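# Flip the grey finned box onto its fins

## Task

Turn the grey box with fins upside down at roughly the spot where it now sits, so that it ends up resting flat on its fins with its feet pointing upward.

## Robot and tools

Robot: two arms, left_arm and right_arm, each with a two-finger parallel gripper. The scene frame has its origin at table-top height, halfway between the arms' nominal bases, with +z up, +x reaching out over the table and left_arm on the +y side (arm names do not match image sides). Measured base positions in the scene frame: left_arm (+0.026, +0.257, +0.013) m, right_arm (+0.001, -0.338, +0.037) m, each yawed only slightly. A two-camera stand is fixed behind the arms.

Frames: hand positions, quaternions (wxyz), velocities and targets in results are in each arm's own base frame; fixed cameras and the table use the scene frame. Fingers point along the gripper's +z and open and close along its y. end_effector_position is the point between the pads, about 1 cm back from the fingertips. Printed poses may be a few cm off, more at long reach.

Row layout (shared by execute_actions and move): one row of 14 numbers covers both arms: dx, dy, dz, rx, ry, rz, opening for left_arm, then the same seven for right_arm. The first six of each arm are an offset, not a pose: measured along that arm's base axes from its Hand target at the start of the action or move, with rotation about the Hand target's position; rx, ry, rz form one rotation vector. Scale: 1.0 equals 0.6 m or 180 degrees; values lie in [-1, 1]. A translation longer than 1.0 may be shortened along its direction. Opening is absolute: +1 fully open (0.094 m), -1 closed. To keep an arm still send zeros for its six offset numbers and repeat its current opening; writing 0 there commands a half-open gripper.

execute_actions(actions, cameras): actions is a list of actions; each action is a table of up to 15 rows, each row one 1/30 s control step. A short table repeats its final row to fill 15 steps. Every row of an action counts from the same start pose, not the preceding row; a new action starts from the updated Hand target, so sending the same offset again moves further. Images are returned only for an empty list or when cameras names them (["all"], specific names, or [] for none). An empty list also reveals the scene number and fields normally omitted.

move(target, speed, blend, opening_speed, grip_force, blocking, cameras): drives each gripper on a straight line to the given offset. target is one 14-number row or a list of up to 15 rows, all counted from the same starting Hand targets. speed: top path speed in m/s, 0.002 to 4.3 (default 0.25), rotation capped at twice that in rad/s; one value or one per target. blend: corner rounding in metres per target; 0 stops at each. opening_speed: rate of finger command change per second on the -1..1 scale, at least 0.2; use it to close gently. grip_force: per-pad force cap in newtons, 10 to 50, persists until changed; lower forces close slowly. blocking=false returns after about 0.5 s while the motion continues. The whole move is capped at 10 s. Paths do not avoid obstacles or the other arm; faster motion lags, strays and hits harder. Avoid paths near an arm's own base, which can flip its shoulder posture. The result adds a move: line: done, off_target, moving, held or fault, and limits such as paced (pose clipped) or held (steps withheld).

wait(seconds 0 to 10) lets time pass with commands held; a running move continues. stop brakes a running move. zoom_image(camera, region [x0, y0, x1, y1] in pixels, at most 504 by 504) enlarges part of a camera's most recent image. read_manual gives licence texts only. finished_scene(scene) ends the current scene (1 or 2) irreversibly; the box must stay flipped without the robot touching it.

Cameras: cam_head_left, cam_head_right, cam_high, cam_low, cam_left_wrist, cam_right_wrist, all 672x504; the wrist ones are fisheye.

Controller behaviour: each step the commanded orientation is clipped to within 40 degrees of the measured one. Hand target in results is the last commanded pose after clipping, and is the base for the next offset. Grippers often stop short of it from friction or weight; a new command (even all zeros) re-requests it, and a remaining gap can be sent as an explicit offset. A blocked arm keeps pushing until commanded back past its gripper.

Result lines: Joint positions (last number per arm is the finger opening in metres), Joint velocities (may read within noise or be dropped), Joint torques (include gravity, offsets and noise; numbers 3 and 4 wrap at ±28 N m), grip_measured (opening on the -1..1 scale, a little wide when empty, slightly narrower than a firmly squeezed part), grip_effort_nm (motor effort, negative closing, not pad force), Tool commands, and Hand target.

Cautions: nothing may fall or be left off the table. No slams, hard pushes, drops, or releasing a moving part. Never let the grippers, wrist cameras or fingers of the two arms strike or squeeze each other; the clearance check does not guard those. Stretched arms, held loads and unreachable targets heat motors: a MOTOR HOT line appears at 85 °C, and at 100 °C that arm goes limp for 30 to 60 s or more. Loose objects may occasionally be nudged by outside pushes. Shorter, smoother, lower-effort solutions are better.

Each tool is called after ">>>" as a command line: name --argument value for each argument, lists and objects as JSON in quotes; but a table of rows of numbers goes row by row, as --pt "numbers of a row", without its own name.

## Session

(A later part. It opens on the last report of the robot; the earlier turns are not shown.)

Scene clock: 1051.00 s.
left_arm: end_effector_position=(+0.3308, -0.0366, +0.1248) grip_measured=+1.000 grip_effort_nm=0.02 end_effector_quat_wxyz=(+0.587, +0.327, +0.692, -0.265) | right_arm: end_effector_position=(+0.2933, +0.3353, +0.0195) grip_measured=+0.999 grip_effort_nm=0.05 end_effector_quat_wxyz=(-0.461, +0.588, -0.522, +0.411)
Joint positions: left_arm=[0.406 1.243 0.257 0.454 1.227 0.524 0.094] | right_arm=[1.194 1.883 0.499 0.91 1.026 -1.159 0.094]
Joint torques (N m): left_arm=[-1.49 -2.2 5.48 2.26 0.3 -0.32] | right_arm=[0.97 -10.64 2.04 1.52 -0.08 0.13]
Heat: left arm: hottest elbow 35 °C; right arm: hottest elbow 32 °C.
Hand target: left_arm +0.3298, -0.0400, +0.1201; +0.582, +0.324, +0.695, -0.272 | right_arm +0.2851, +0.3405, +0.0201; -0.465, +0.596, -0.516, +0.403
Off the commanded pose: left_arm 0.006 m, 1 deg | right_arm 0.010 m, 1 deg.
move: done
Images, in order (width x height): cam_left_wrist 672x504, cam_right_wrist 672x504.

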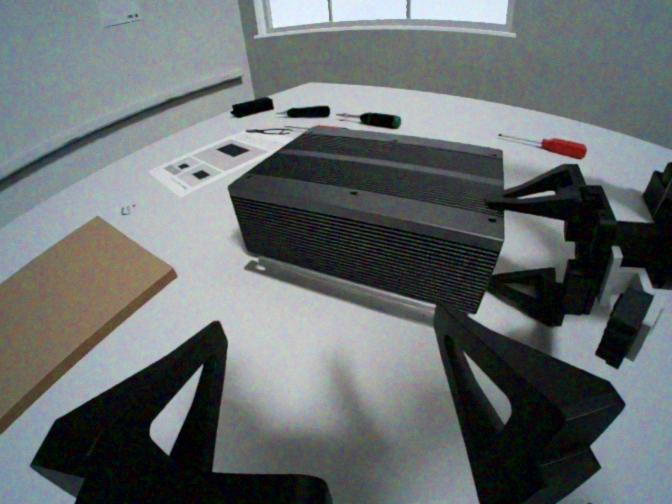

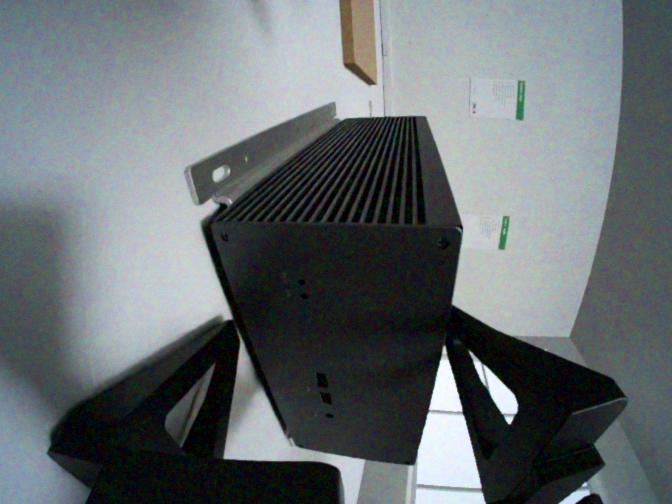

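>>> move --pt "0 0 0 0 0 0 1 0.0 0.0 0.0015 0 0 0 1" --pt "0 0 0 0 0 0 1 0.045 0.004 0.0015 0 0 0 1" --speed 0.04 --cameras '["cam_right_wrist", "cam_left_wrist"]'

>>> zoom_image --camera "cam_left_wrist" --region '[430, 150, 580, 340]'

>>> zoom_image --camera "cam_right_wrist" --region '[190, 280, 270, 360]'

Scene clock: 1068.57 s.
left_arm: end_effector_position=(+0.3308, -0.0366, +0.1248) grip_measured=+1.000 grip_effort_nm=0.02 end_effector_quat_wxyz=(+0.587, +0.327, +0.692, -0.265) | right_arm: end_effector_position=(+0.2998, +0.3388, +0.0195) grip_measured=+0.999 grip_effort_nm=0.05 end_effector_quat_wxyz=(-0.464, +0.602, -0.512, +0.401)
Joint positions: left_arm=[0.406 1.243 0.257 0.454 1.227 0.524 0.094] | right_arm=[1.17 1.88 0.499 0.927 0.968 -1.196 0.094]
Joint torques (N m): left_arm=[-1.49 -2.14 5.48 2.25 0.31 -0.31] | right_arm=[-2.9 -9.52 4.41 2.07 -0.27 -0.05]
Heat: left arm: hottest elbow 35 °C; right arm: hottest shoulder 31 °C.
Hand target: left_arm +0.3298, -0.0400, +0.1201; +0.582, +0.324, +0.695, -0.272 | right_arm +0.3122, +0.3429, +0.0210; -0.465, +0.596, -0.516, +0.403
Off the commanded pose: left_arm 0.006 m, 1 deg | right_arm 0.013 m, 1 deg.
move: off_target (right_arm)
Images, in order (width x height): cam_left_wrist 672x504, cam_right_wrist 672x504.

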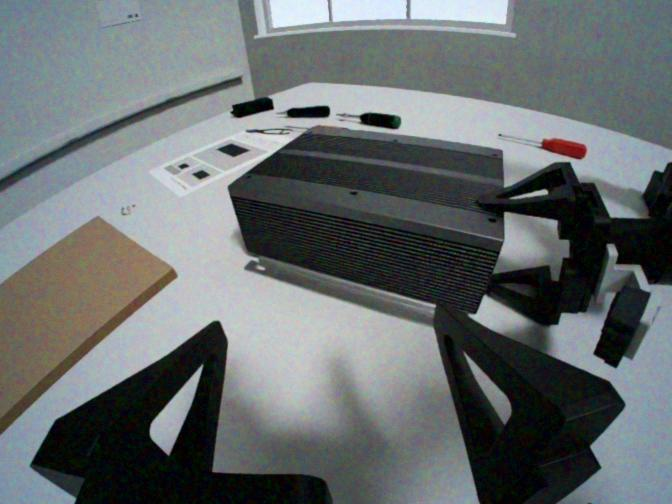

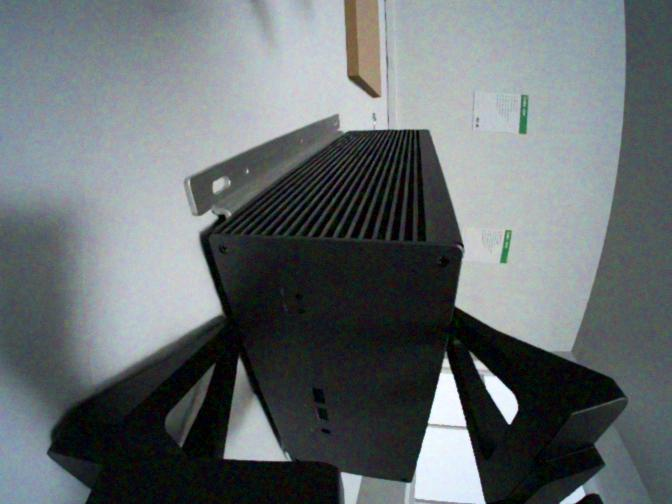

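Scaled by 2.653 from the camera's 672x504 image, which has a finer 960x720 frame.

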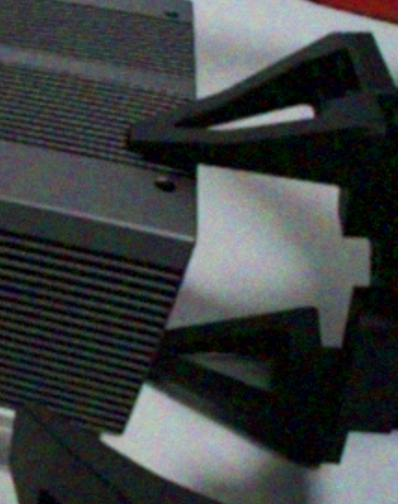

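Scaled by 6.300 from the camera's 672x504 image, which has a finer 960x720 frame.

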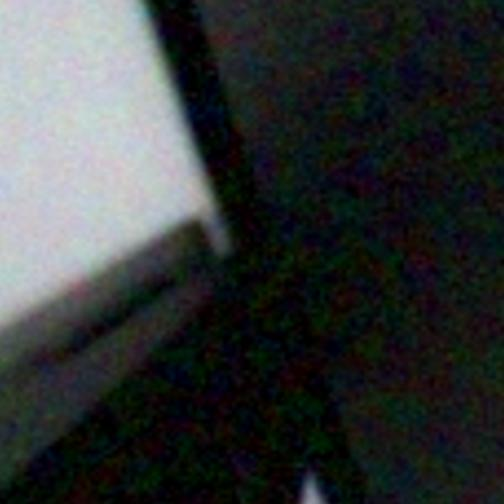

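>>> move --target '[0, 0, 0, 0, 0, 0, 1, 0.016, 0.002, 0, 0, 0, 0, 1]' --speed 0.04 --cameras '["cam_right_wrist", "cam_left_wrist"]'

>>> zoom_image --camera "cam_left_wrist" --region '[430, 150, 580, 340]'

>>> zoom_image --camera "cam_right_wrist" --region '[190, 280, 270, 360]'

Scene clock: 1076.17 s.
left_arm: end_effector_position=(+0.3308, -0.0366, +0.1248) grip_measured=+1.000 grip_effort_nm=0.02 end_effector_quat_wxyz=(+0.587, +0.327, +0.692, -0.265) | right_arm: end_effector_position=(+0.3032, +0.3403, +0.0196) grip_measured=+0.999 grip_effort_nm=0.02 end_effector_quat_wxyz=(-0.465, +0.605, -0.510, +0.397)
Joint positions: left_arm=[0.406 1.243 0.257 0.454 1.227 0.524 0.094] | right_arm=[1.159 1.88 0.502 0.932 0.947 -1.208 0.094]
Joint torques (N m): left_arm=[-1.55 -2.26 5.45 2.24 0.31 -0.31] | right_arm=[-3.96 -9.11 5.18 2.14 -0.31 -0.11]
Heat: left arm: hottest elbow 35 °C; right arm: hottest elbow 32 °C.
Hand target: left_arm +0.3298, -0.0400, +0.1201; +0.582, +0.324, +0.695, -0.272 | right_arm +0.3217, +0.3441, +0.0209; -0.465, +0.596, -0.516, +0.403
Off the commanded pose: left_arm 0.006 m, 1 deg | right_arm 0.019 m, 1 deg.
move: off_target (right_arm)
Images, in order (width x height): cam_left_wrist 672x504, cam_right_wrist 672x504.

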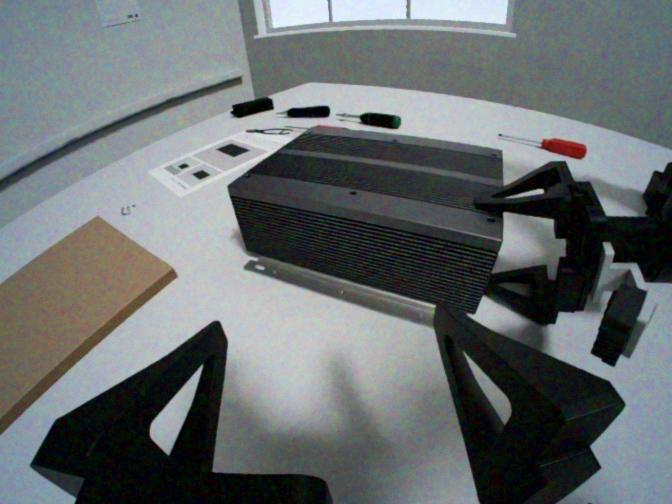

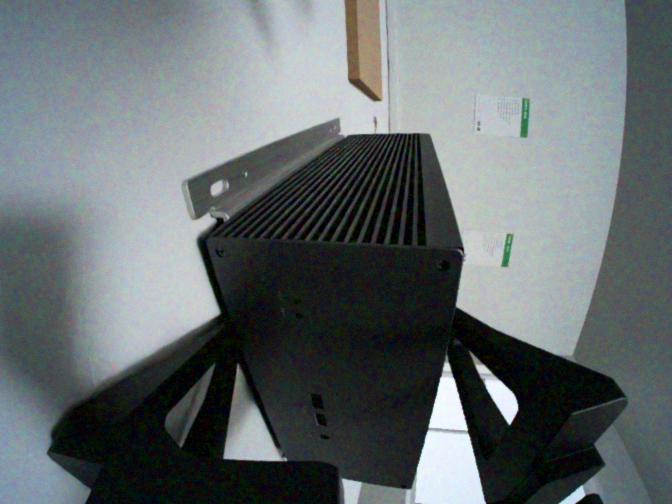

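Scaled by 2.653 from the camera's 672x504 image, which has a finer 960x720 frame.

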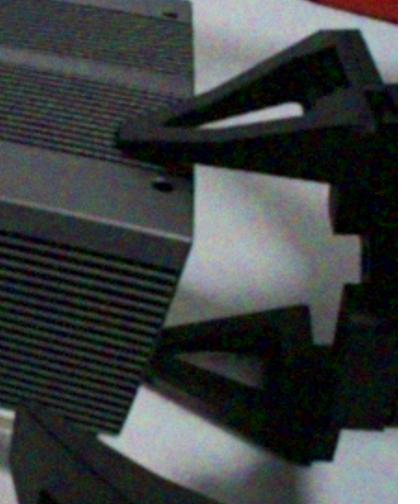

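Scaled by 6.300 from the camera's 672x504 image, which has a finer 960x720 frame.

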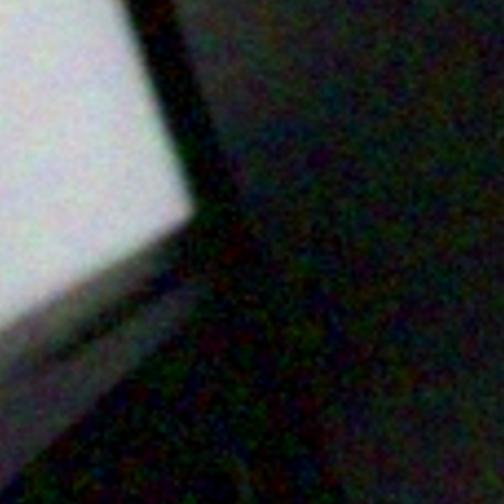

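>>> execute_actions --actions '[]' --cameras '["cam_left_wrist","cam_right_wrist","cam_head_left"]'

Scene clock: 1104.97 s.
left_arm: end_effector_position=(+0.3308, -0.0366, +0.1248) grip_measured=+1.000 grip_effort_nm=0.02 end_effector_quat_wxyz=(+0.587, +0.327, +0.692, -0.265) | right_arm: end_effector_position=(+0.3032, +0.3403, +0.0196) grip_measured=+0.999 grip_effort_nm=0.02 end_effector_quat_wxyz=(-0.465, +0.605, -0.510, +0.397)
Joint positions: left_arm=[0.406 1.243 0.257 0.454 1.227 0.524 0.094] | right_arm=[1.159 1.88 0.502 0.932 0.947 -1.208 0.094]
Joint velocities: within noise
Joint torques (N m): left_arm=[-1.55 -2.2 5.45 2.26 0.31 -0.31] | right_arm=[-3.66 -8.94 5.2 2.07 -0.26 -0.11]
Heat: left arm: hottest elbow 35 °C; right arm: hottest elbow 32 °C.
Hand target: left_arm +0.3298, -0.0400, +0.1201; +0.582, +0.324, +0.695, -0.272 | right_arm +0.3217, +0.3441, +0.0209; -0.465, +0.596, -0.516, +0.403
Tool commands: left_gripper/opening=+1.0 right_gripper/opening=+1.0
Off the commanded pose: left_arm 0.006 m, 1 deg | right_arm 0.019 m, 1 deg.
Images, in order (width x height): cam_head_left 672x504, cam_left_wrist 672x504, cam_right_wrist 672x504.

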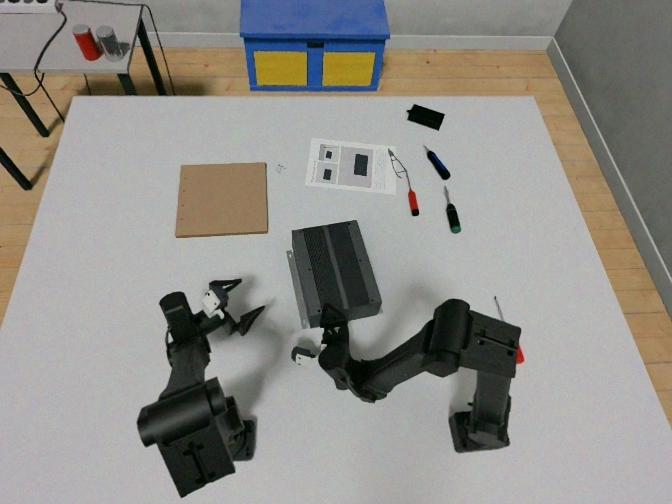

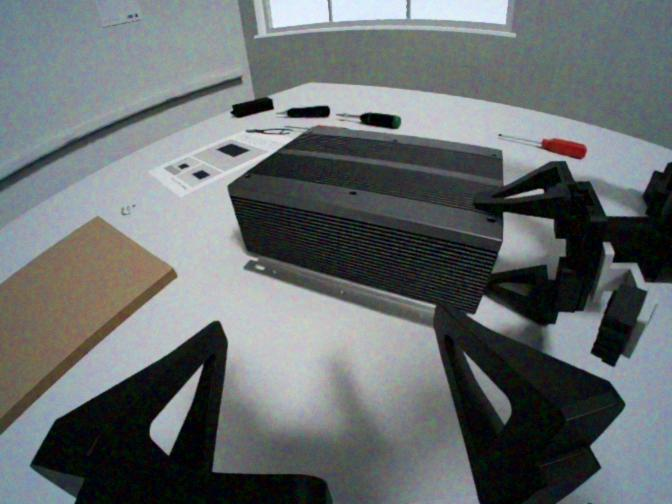

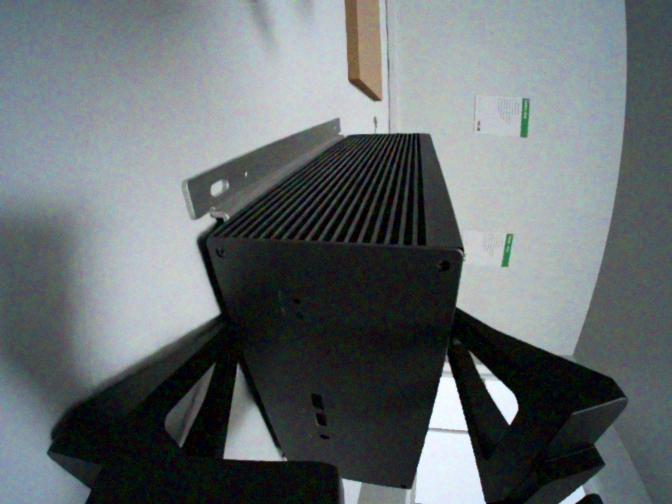

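>>> zoom_image --camera "cam_left_wrist" --region '[400, 140, 640, 340]'

>>> zoom_image --camera "cam_right_wrist" --region '[120, 200, 360, 420]'

Scaled by 2.100 from the camera's 672x504 image, which has a finer 960x720 frame.

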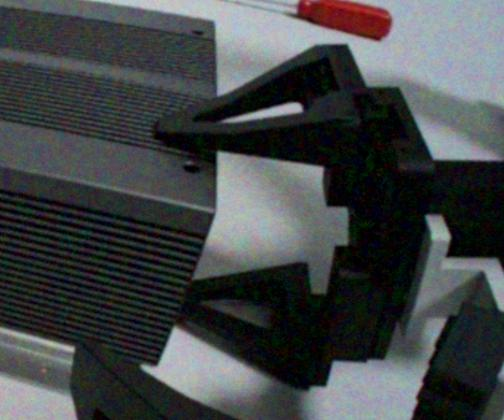

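Scaled by 2.100 from the camera's 672x504 image, which has a finer 960x720 frame.

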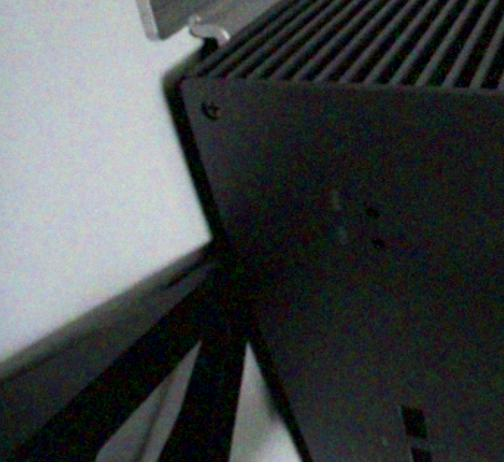

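>>> move --target '[0,0,0,0,0,0,1, 0,0,0,0,0,0,0.9]' --opening_speed 0.2 --grip_force 15 --cameras '["cam_left_wrist","cam_right_wrist"]'

Scene clock: 1118.57 s.
left_arm: end_effector_position=(+0.3308, -0.0366, +0.1248) grip_measured=+1.000 grip_effort_nm=0.02 end_effector_quat_wxyz=(+0.587, +0.327, +0.692, -0.265) | right_arm: end_effector_position=(+0.3032, +0.3403, +0.0196) grip_measured=+0.980 grip_effort_nm=-0.39 end_effector_quat_wxyz=(-0.465, +0.605, -0.510, +0.397)
Joint positions: left_arm=[0.406 1.243 0.257 0.454 1.227 0.524 0.094] | right_arm=[1.159 1.88 0.502 0.932 0.947 -1.208 0.093]
Joint torques (N m): left_arm=[-1.67 -2.32 5.48 2.25 0.3 -0.31] | right_arm=[-4.37 -8.53 5 2.11 -0.27 -0.12]
Heat: left arm: hottest elbow 35 °C; right arm: hottest elbow 32 °C.
Hand target: left_arm +0.3298, -0.0400, +0.1201; +0.582, +0.324, +0.695, -0.272 | right_arm +0.3217, +0.3441, +0.0209; -0.465, +0.596, -0.516, +0.403
Off the commanded pose: left_arm 0.006 m, 1 deg | right_arm 0.019 m, 1 deg.
grip_force (N): 15, 15
move: off_target (right_arm)
Images, in order (width x height): cam_left_wrist 672x504, cam_right_wrist 672x504.

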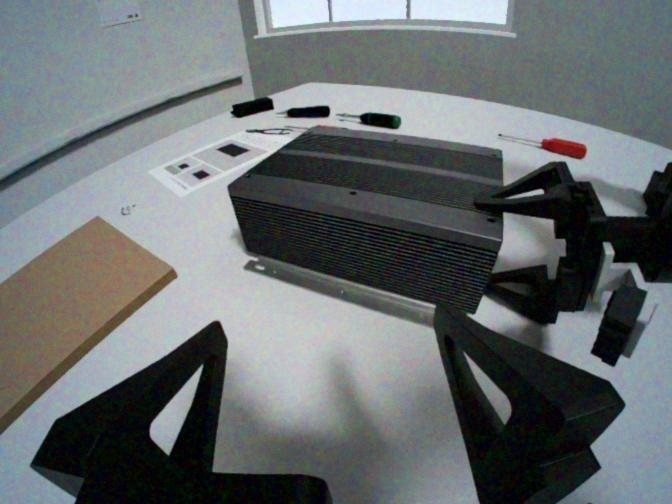

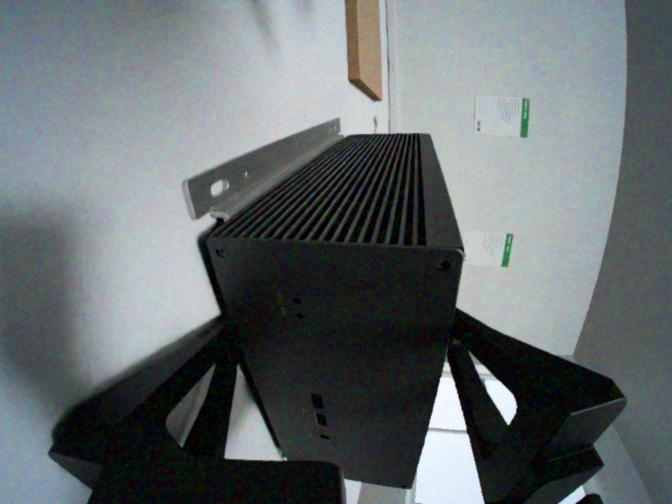

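>>> move --target '[0,0,0,0,0,0,1, 0,0,0,0,0,0,0.8]' --opening_speed 0.2 --grip_force 35 --cameras '["cam_left_wrist","cam_right_wrist"]'

Scene clock: 1125.20 s.
left_arm: end_effector_position=(+0.3308, -0.0366, +0.1248) grip_measured=+1.000 grip_effort_nm=0.02 end_effector_quat_wxyz=(+0.587, +0.327, +0.692, -0.265) | right_arm: end_effector_position=(+0.3032, +0.3403, +0.0196) grip_measured=+0.959 grip_effort_nm=-0.76 end_effector_quat_wxyz=(-0.465, +0.605, -0.510, +0.397)
Joint positions: left_arm=[0.406 1.243 0.257 0.454 1.227 0.524 0.094] | right_arm=[1.159 1.88 0.502 0.932 0.947 -1.208 0.092]
Joint torques (N m): left_arm=[-1.61 -2.2 5.44 2.24 0.31 -0.31] | right_arm=[-3.84 -8.82 5.26 2.25 -0.23 -0.11]
Heat: left arm: hottest elbow 35 °C; right arm: hottest elbow 32 °C.
Hand target: left_arm +0.3298, -0.0400, +0.1201; +0.582, +0.324, +0.695, -0.272 | right_arm +0.3217, +0.3441, +0.0210; -0.465, +0.596, -0.516, +0.403
Off the commanded pose: left_arm 0.006 m, 1 deg | right_arm 0.019 m, 1 deg.
grip_force (N): 35, 35
move: off_target (right_arm)
Images, in order (width x height): cam_left_wrist 672x504, cam_right_wrist 672x504.

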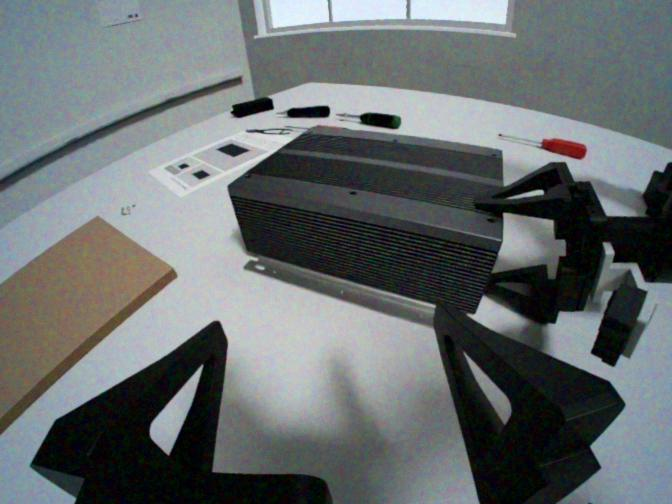

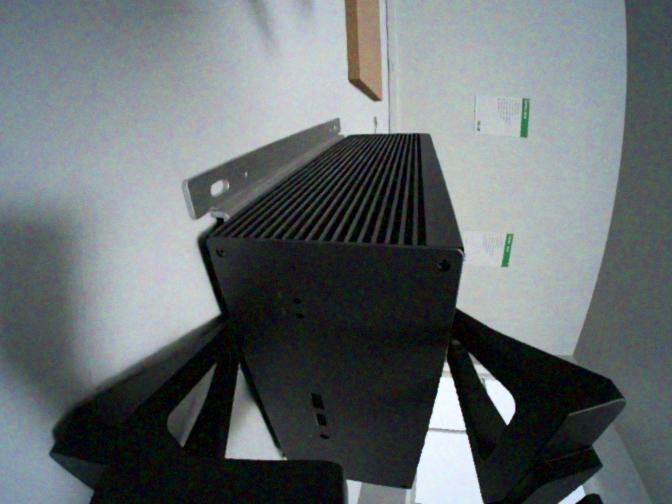

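>>> move --target '[0,0,0,0,0,0,1, 0,0,0.02,0,0,0,0.8]' --speed 0.03 --cameras '["cam_left_wrist","cam_right_wrist"]'

Scene clock: 1129.27 s.
left_arm: end_effector_position=(+0.3308, -0.0366, +0.1248) grip_measured=+1.000 grip_effort_nm=0.02 end_effector_quat_wxyz=(+0.587, +0.327, +0.692, -0.265) | right_arm: end_effector_position=(+0.3031, +0.3402, +0.0198) grip_measured=+0.958 grip_effort_nm=-0.76 end_effector_quat_wxyz=(-0.463, +0.607, -0.510, +0.396)
Joint positions: left_arm=[0.406 1.243 0.257 0.454 1.227 0.524 0.094] | right_arm=[1.159 1.874 0.502 0.917 0.945 -1.203 0.092]
Joint torques (N m): left_arm=[-1.61 -2.14 5.44 2.24 0.3 -0.32] | right_arm=[-3.72 -11.99 4.77 1.37 -0.14 -0.23]
Heat: left arm: hottest elbow 35 °C; right arm: hottest elbow 32 °C.
Hand target: left_arm +0.3298, -0.0400, +0.1201; +0.582, +0.324, +0.695, -0.272 | right_arm +0.3217, +0.3441, +0.0329; -0.465, +0.596, -0.516, +0.403
Off the commanded pose: left_arm 0.006 m, 1 deg | right_arm 0.023 m, 2 deg.
grip_force (N): 35, 35
move: off_target (right_arm)
Images, in order (width x height): cam_left_wrist 672x504, cam_right_wrist 672x504.

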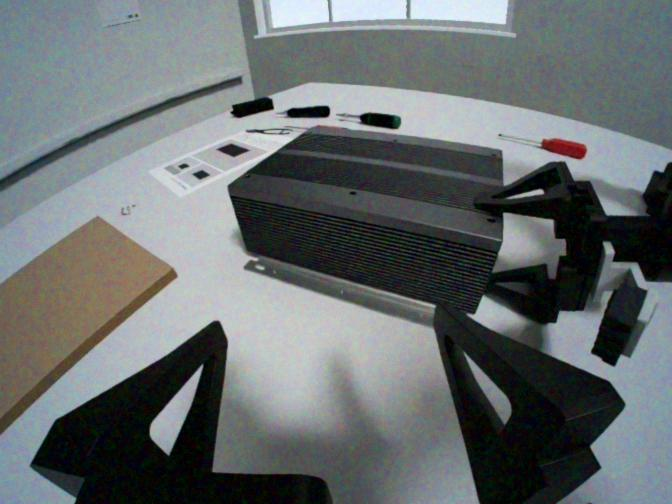

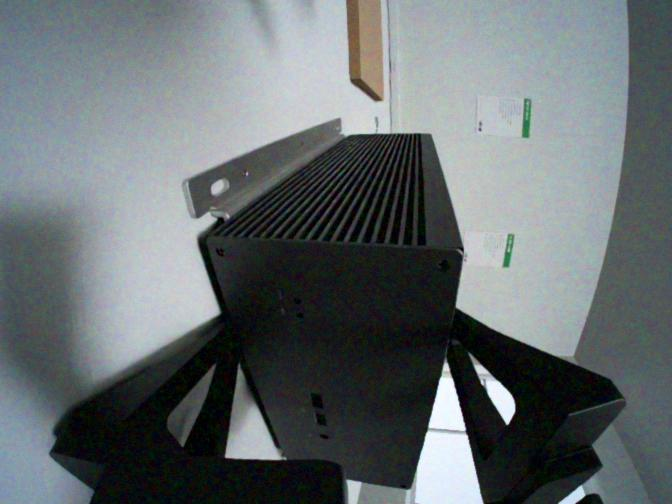

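>>> move --target '[0,0,0,0,0,0,1, 0,0,0.025,0,0,0,0.8]' --speed 0.03 --cameras '["cam_left_wrist","cam_right_wrist"]'

Scene clock: 1133.83 s.
left_arm: end_effector_position=(+0.3308, -0.0366, +0.1248) grip_measured=+1.000 grip_effort_nm=0.02 end_effector_quat_wxyz=(+0.587, +0.327, +0.692, -0.265) | right_arm: end_effector_position=(+0.3051, +0.3382, +0.0252) grip_measured=+0.958 grip_effort_nm=-0.76 end_effector_quat_wxyz=(-0.455, +0.611, -0.514, +0.394)
Joint positions: left_arm=[0.406 1.243 0.257 0.454 1.227 0.524 0.094] | right_arm=[1.151 1.834 0.502 0.85 0.936 -1.186 0.092]
Joint torques (N m): left_arm=[-1.73 -2.26 5.42 2.26 0.32 -0.31] | right_arm=[-2.78 -13.33 4.98 1.33 0.32 -0.37]
Heat: left arm: hottest elbow 35 °C; right arm: hottest elbow 32 °C.
Hand target: left_arm +0.3298, -0.0400, +0.1201; +0.582, +0.324, +0.695, -0.272 | right_arm +0.3217, +0.3441, +0.0479; -0.465, +0.596, -0.516, +0.403
Off the commanded pose: left_arm 0.006 m, 1 deg | right_arm 0.029 m, 2 deg.
grip_force (N): 35, 35
move: off_target (right_arm)
Images, in order (width x height): cam_left_wrist 672x504, cam_right_wrist 672x504.

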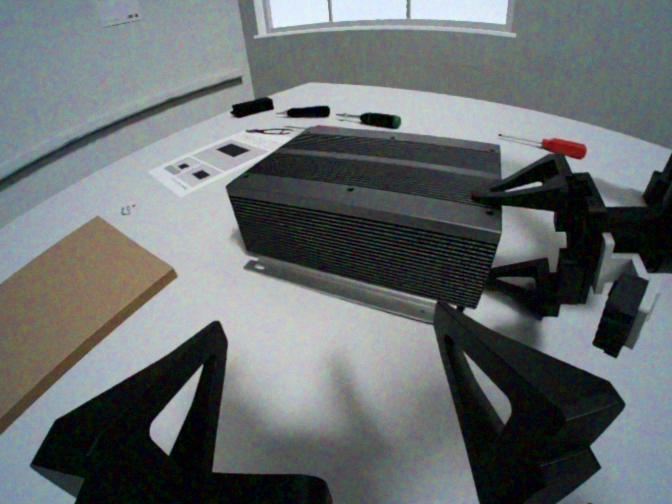

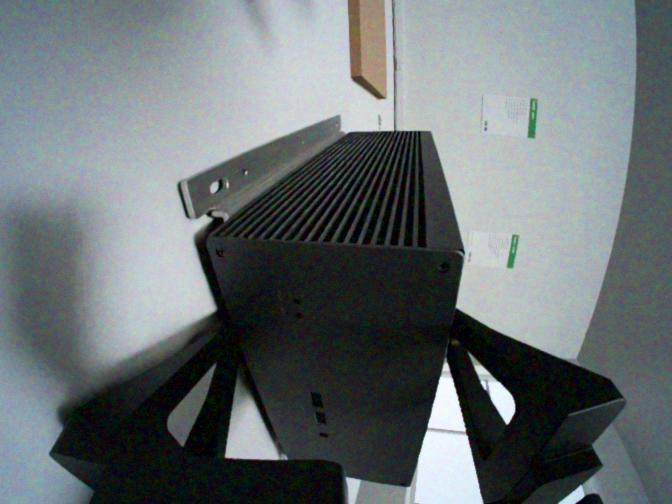

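>>> move --target '[0,0,0,0,0,0,1, 0,0,0.033,-0.0039,0.0275,0,0.8]' --speed 0.03 --cameras '["cam_left_wrist","cam_right_wrist"]'

Scene clock: 1213.83 s.
left_arm: end_effector_position=(+0.3308, -0.0366, +0.1248) grip_measured=+1.000 grip_effort_nm=0.02 end_effector_quat_wxyz=(+0.587, +0.327, +0.692, -0.265) | right_arm: end_effector_position=(+0.3094, +0.3333, +0.0446) grip_measured=+0.957 grip_effort_nm=-0.76 end_effector_quat_wxyz=(-0.424, +0.628, -0.531, +0.378)
Joint positions: left_arm=[0.406 1.243 0.257 0.454 1.227 0.524 0.094] | right_arm=[1.127 1.684 0.519 0.563 0.895 -1.106 0.092]
Joint torques (N m): left_arm=[-1.61 -2.2 5.44 2.25 0.32 -0.32] | right_arm=[-2.26 -12.57 6.58 1.22 0.23 -0.19]
Heat: left arm: hottest elbow 35 °C; right arm: hottest elbow 33 °C.
Hand target: left_arm +0.3298, -0.0400, +0.1201; +0.582, +0.324, +0.695, -0.272 | right_arm +0.3217, +0.3441, +0.0677; -0.439, +0.616, -0.533, +0.380
Off the commanded pose: left_arm 0.006 m, 1 deg | right_arm 0.028 m, 2 deg.
grip_force (N): 35, 35
move: off_target (right_arm)
Images, in order (width x height): cam_left_wrist 672x504, cam_right_wrist 672x504.

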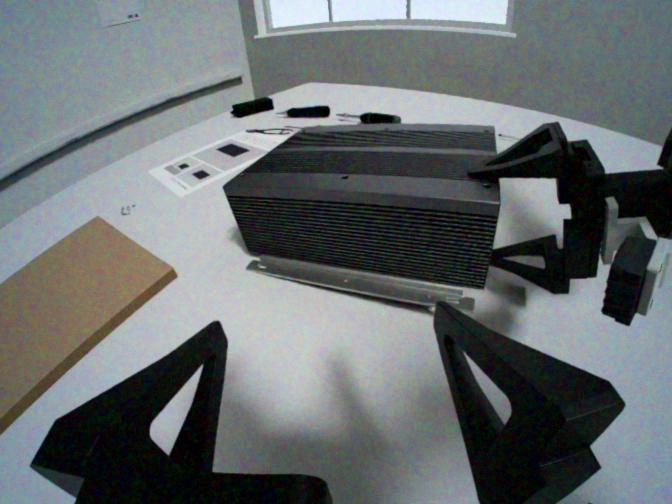

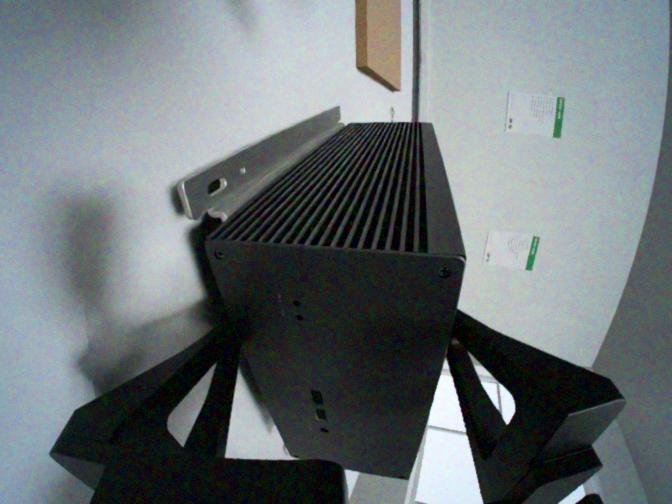

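>>> move --target '[0,0,0,0,0,0,1, 0,0,0.03,-0.0027,0.0192,0,0.8]' --speed 0.03 --cameras '["cam_left_wrist","cam_right_wrist","cam_low"]'

Scene clock: 1335.70 s.
left_arm: end_effector_position=(+0.3308, -0.0366, +0.1248) grip_measured=+1.000 grip_effort_nm=0.02 end_effector_quat_wxyz=(+0.587, +0.327, +0.692, -0.265) | right_arm: end_effector_position=(+0.3109, +0.3289, +0.0593) grip_measured=+0.956 grip_effort_nm=-0.76 end_effector_quat_wxyz=(-0.398, +0.642, -0.541, +0.368)
Joint positions: left_arm=[0.406 1.243 0.257 0.454 1.227 0.524 0.094] | right_arm=[1.111 1.587 0.543 0.358 0.864 -1.06 0.092]
Joint torques (N m): left_arm=[-1.73 -2.26 5.49 2.24 0.31 -0.32] | right_arm=[-1.44 -11.63 7.73 1.33 0.08 -0.1]
Heat: left arm: hottest elbow 35 °C; right arm: hottest elbow 34 °C.
Hand target: left_arm +0.3298, -0.0400, +0.1201; +0.582, +0.324, +0.695, -0.272 | right_arm +0.3218, +0.3440, +0.0858; -0.420, +0.629, -0.545, +0.364
Off the commanded pose: left_arm 0.006 m, 1 deg | right_arm 0.032 m, 3 deg.
grip_force (N): 35, 35
move: off_target (right_arm)
Images, in order (width x height): cam_low 672x504, cam_left_wrist 672x504, cam_right_wrist 672x504.

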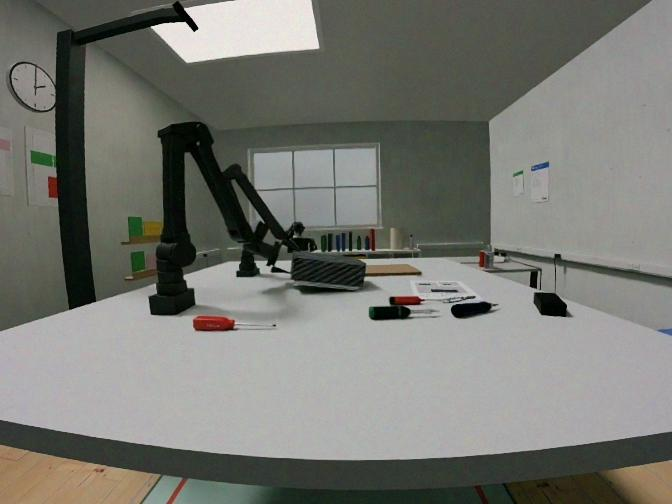

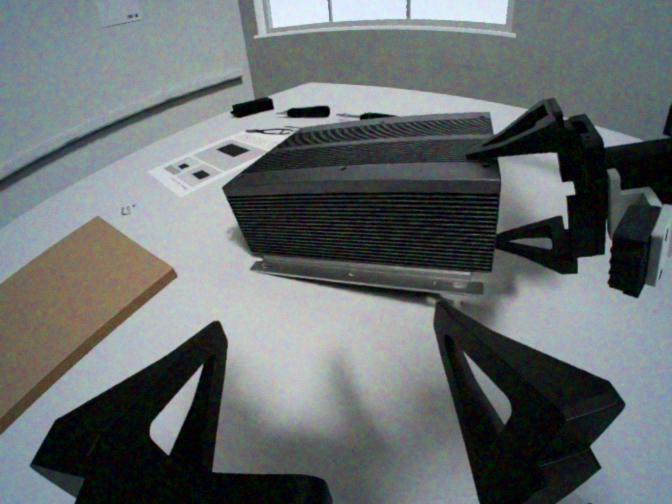

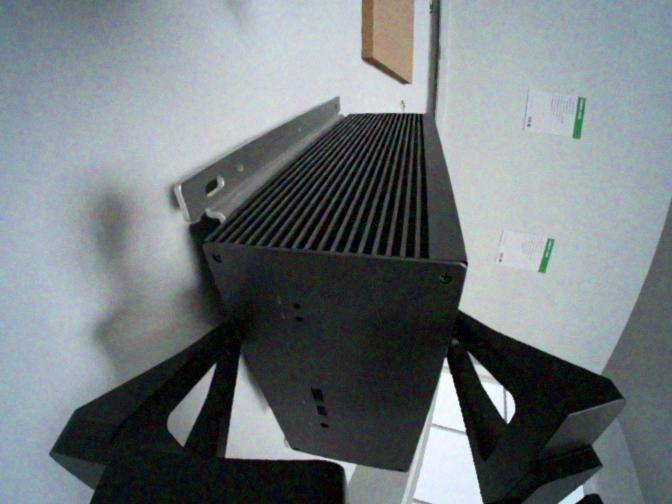

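>>> move --pt "0.0503 0.0167 0.333 0.0756 0.2189 0.1423 -0.9 0 0 0 0 0 0 0.8" --pt "0.442 -0.2967 0.2167 0.1511 0.4377 0.2846 -0.9 0 0 0 0 0 0 0.8" --speed 0.2 --blend '[0.05,0]' --grip_force '[50,35]' --cameras '["cam_head_left","cam_left_wrist","cam_low","cam_high"]'

Scene clock: 1412.60 s.
left_arm: end_effector_position=(+0.5868, -0.2109, +0.2492) grip_measured=-0.897 grip_effort_nm=-0.11 end_effector_quat_wxyz=(+0.012, -0.101, +0.995, -0.006) | right_arm: end_effector_position=(+0.3109, +0.3289, +0.0593) grip_measured=+0.956 grip_effort_nm=-0.76 end_effector_quat_wxyz=(-0.398, +0.642, -0.541, +0.368)
Joint positions: left_arm=[-0.344 1.99 2.116 -1.67 0.001 -0.546 0.005] | right_arm=[1.111 1.587 0.543 0.358 0.864 -1.06 0.092]
Joint torques (N m): left_arm=[-1.38 -16.79 12.01 0.34 -0.01 -0.32] | right_arm=[-1.38 -12.51 7.92 1.29 0.1 -0.09]
Heat: left arm: hottest elbow 36 °C; right arm: hottest elbow 37 °C.
Hand target: left_arm +0.5949, -0.2181, +0.2501; +0.000, -0.105, +0.995, +0.000 | right_arm +0.3218, +0.3440, +0.0857; -0.420, +0.629, -0.545, +0.364
Off the commanded pose: left_arm 0.011 m, 2 deg | right_arm 0.032 m, 3 deg.
joint sent to its limit (left arm) — joint 4 (wrist pitch), lower limit. The joint targets still meet the commanded pose.
grip_force (N): 50, 35
move: off_target (left_arm, right_arm)
Images, in order (width x height): cam_head_left 672x504, cam_high 672x504, cam_low 672x504, cam_left_wrist 672x504.

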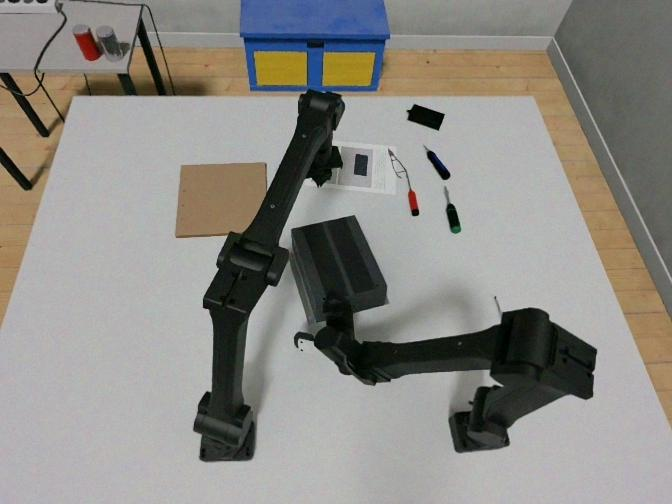

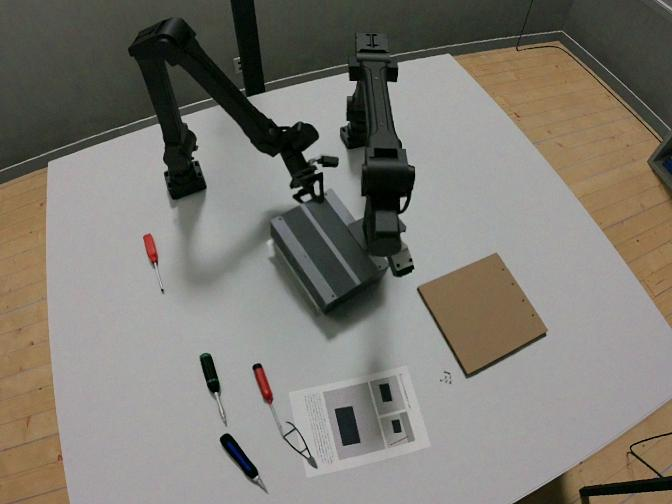

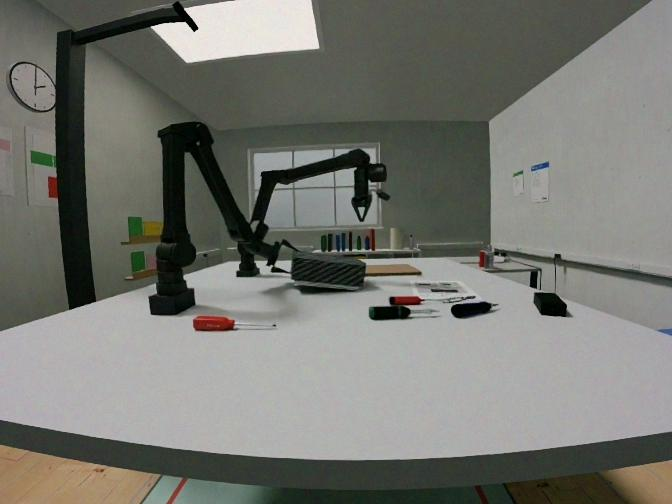

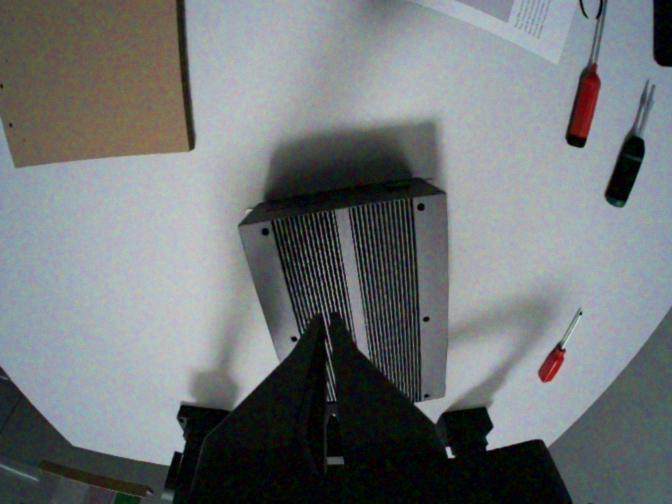

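>>> move --pt "0.0462 0.0102 -0.1 0 0 0 -0.9 0 0 0 0 0 0 0.8" --pt "0.0462 0.0102 -0.347 0 0 0 -0.9 0 0 0 0 0 0 0.8" --speed 0.12 --blend '[0.02,0]' --cameras '["cam_head_left","cam_left_wrist","cam_low","cam_high"]'

Scene clock: 1464.07 s.
left_arm: end_effector_position=(+0.6195, -0.2171, +0.0621) grip_measured=-0.897 grip_effort_nm=-0.11 end_effector_quat_wxyz=(+0.009, -0.105, +0.994, -0.005) | right_arm: end_effector_position=(+0.3109, +0.3289, +0.0593) grip_measured=+0.956 grip_effort_nm=-0.76 end_effector_quat_wxyz=(-0.398, +0.642, -0.541, +0.368)
Joint positions: left_arm=[-0.336 2.141 1.869 -1.278 0.001 -0.547 0.005] | right_arm=[1.111 1.587 0.543 0.358 0.864 -1.06 0.092]
Joint torques (N m): left_arm=[0.03 -17.73 8.18 1.1 0.01 -0.09] | right_arm=[-1.26 -11.87 7.75 1.14 0.11 -0.03]
Heat: left arm: hottest elbow 42 °C; right arm: hottest elbow 38 °C.
Hand target: left_arm +0.6225, -0.2121, +0.0420; +0.000, -0.104, +0.995, +0.000 | right_arm +0.3218, +0.3440, +0.0857; -0.420, +0.629, -0.545, +0.364
Off the commanded pose: left_arm 0.021 m, 1 deg | right_arm 0.032 m, 3 deg.
grip_force (N): 50, 35
move: off_target (left_arm, right_arm)
Images, in order (width x height): cam_head_left 672x504, cam_high 672x504, cam_low 672x504, cam_left_wrist 672x504.

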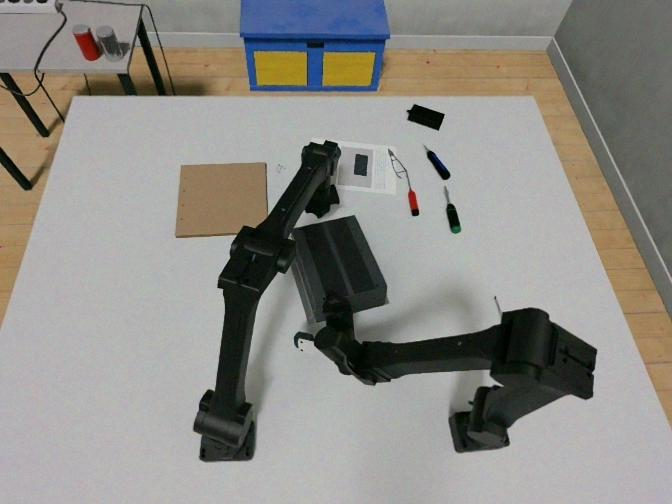

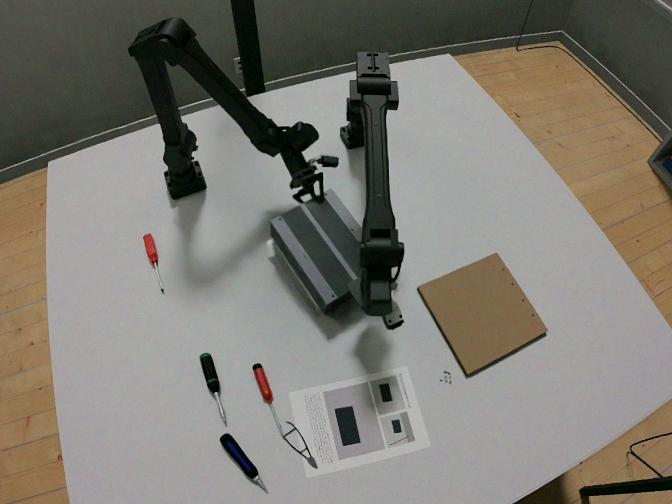

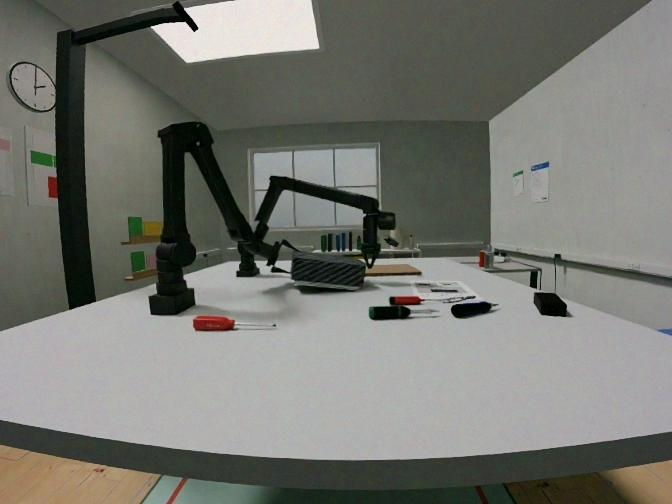

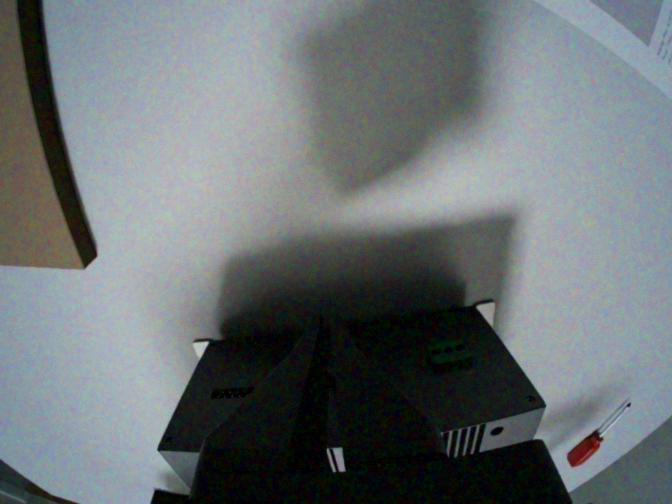

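>>> move --target '[-0.006,-0.001,-0.025,0,0,0,-0.9, 0,0,0,0,0,0,0.8]' --speed 0.05 --cameras '["cam_left_wrist","cam_low"]'

Scene clock: 1470.53 s.
left_arm: end_effector_position=(+0.6190, -0.2169, +0.0521) grip_measured=-0.897 grip_effort_nm=-0.11 end_effector_quat_wxyz=(+0.014, -0.105, +0.994, -0.007) | right_arm: end_effector_position=(+0.3109, +0.3289, +0.0593) grip_measured=+0.956 grip_effort_nm=-0.76 end_effector_quat_wxyz=(-0.398, +0.642, -0.541, +0.368)
Joint positions: left_arm=[-0.336 2.141 1.842 -1.241 0.001 -0.547 0.005] | right_arm=[1.111 1.587 0.543 0.358 0.864 -1.06 0.092]
Joint torques (N m): left_arm=[-0.32 -17.61 7.86 1.21 -0.01 -0.11] | right_arm=[-1.14 -12.45 8.03 1.14 0.14 -0.08]
Heat: left arm: hottest elbow 42 °C; right arm: hottest elbow 38 °C.
Hand target: left_arm +0.6190, -0.2127, +0.0271; +0.000, -0.104, +0.995, +0.000 | right_arm +0.3218, +0.3440, +0.0857; -0.420, +0.629, -0.545, +0.364
Off the commanded pose: left_arm 0.025 m, 2 deg | right_arm 0.032 m, 3 deg.
grip_force (N): 50, 35
move: off_target (left_arm, right_arm)
Images, in order (width x height): cam_low 672x504, cam_left_wrist 672x504.

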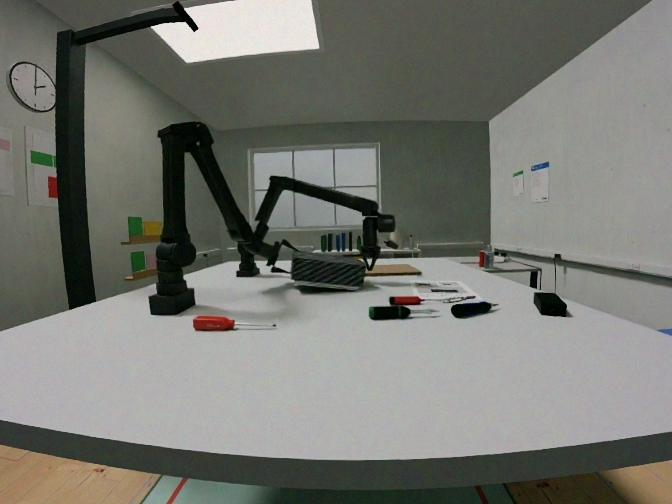

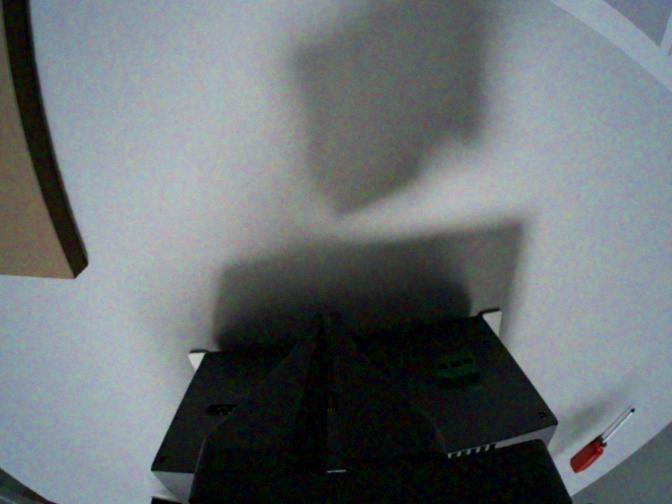

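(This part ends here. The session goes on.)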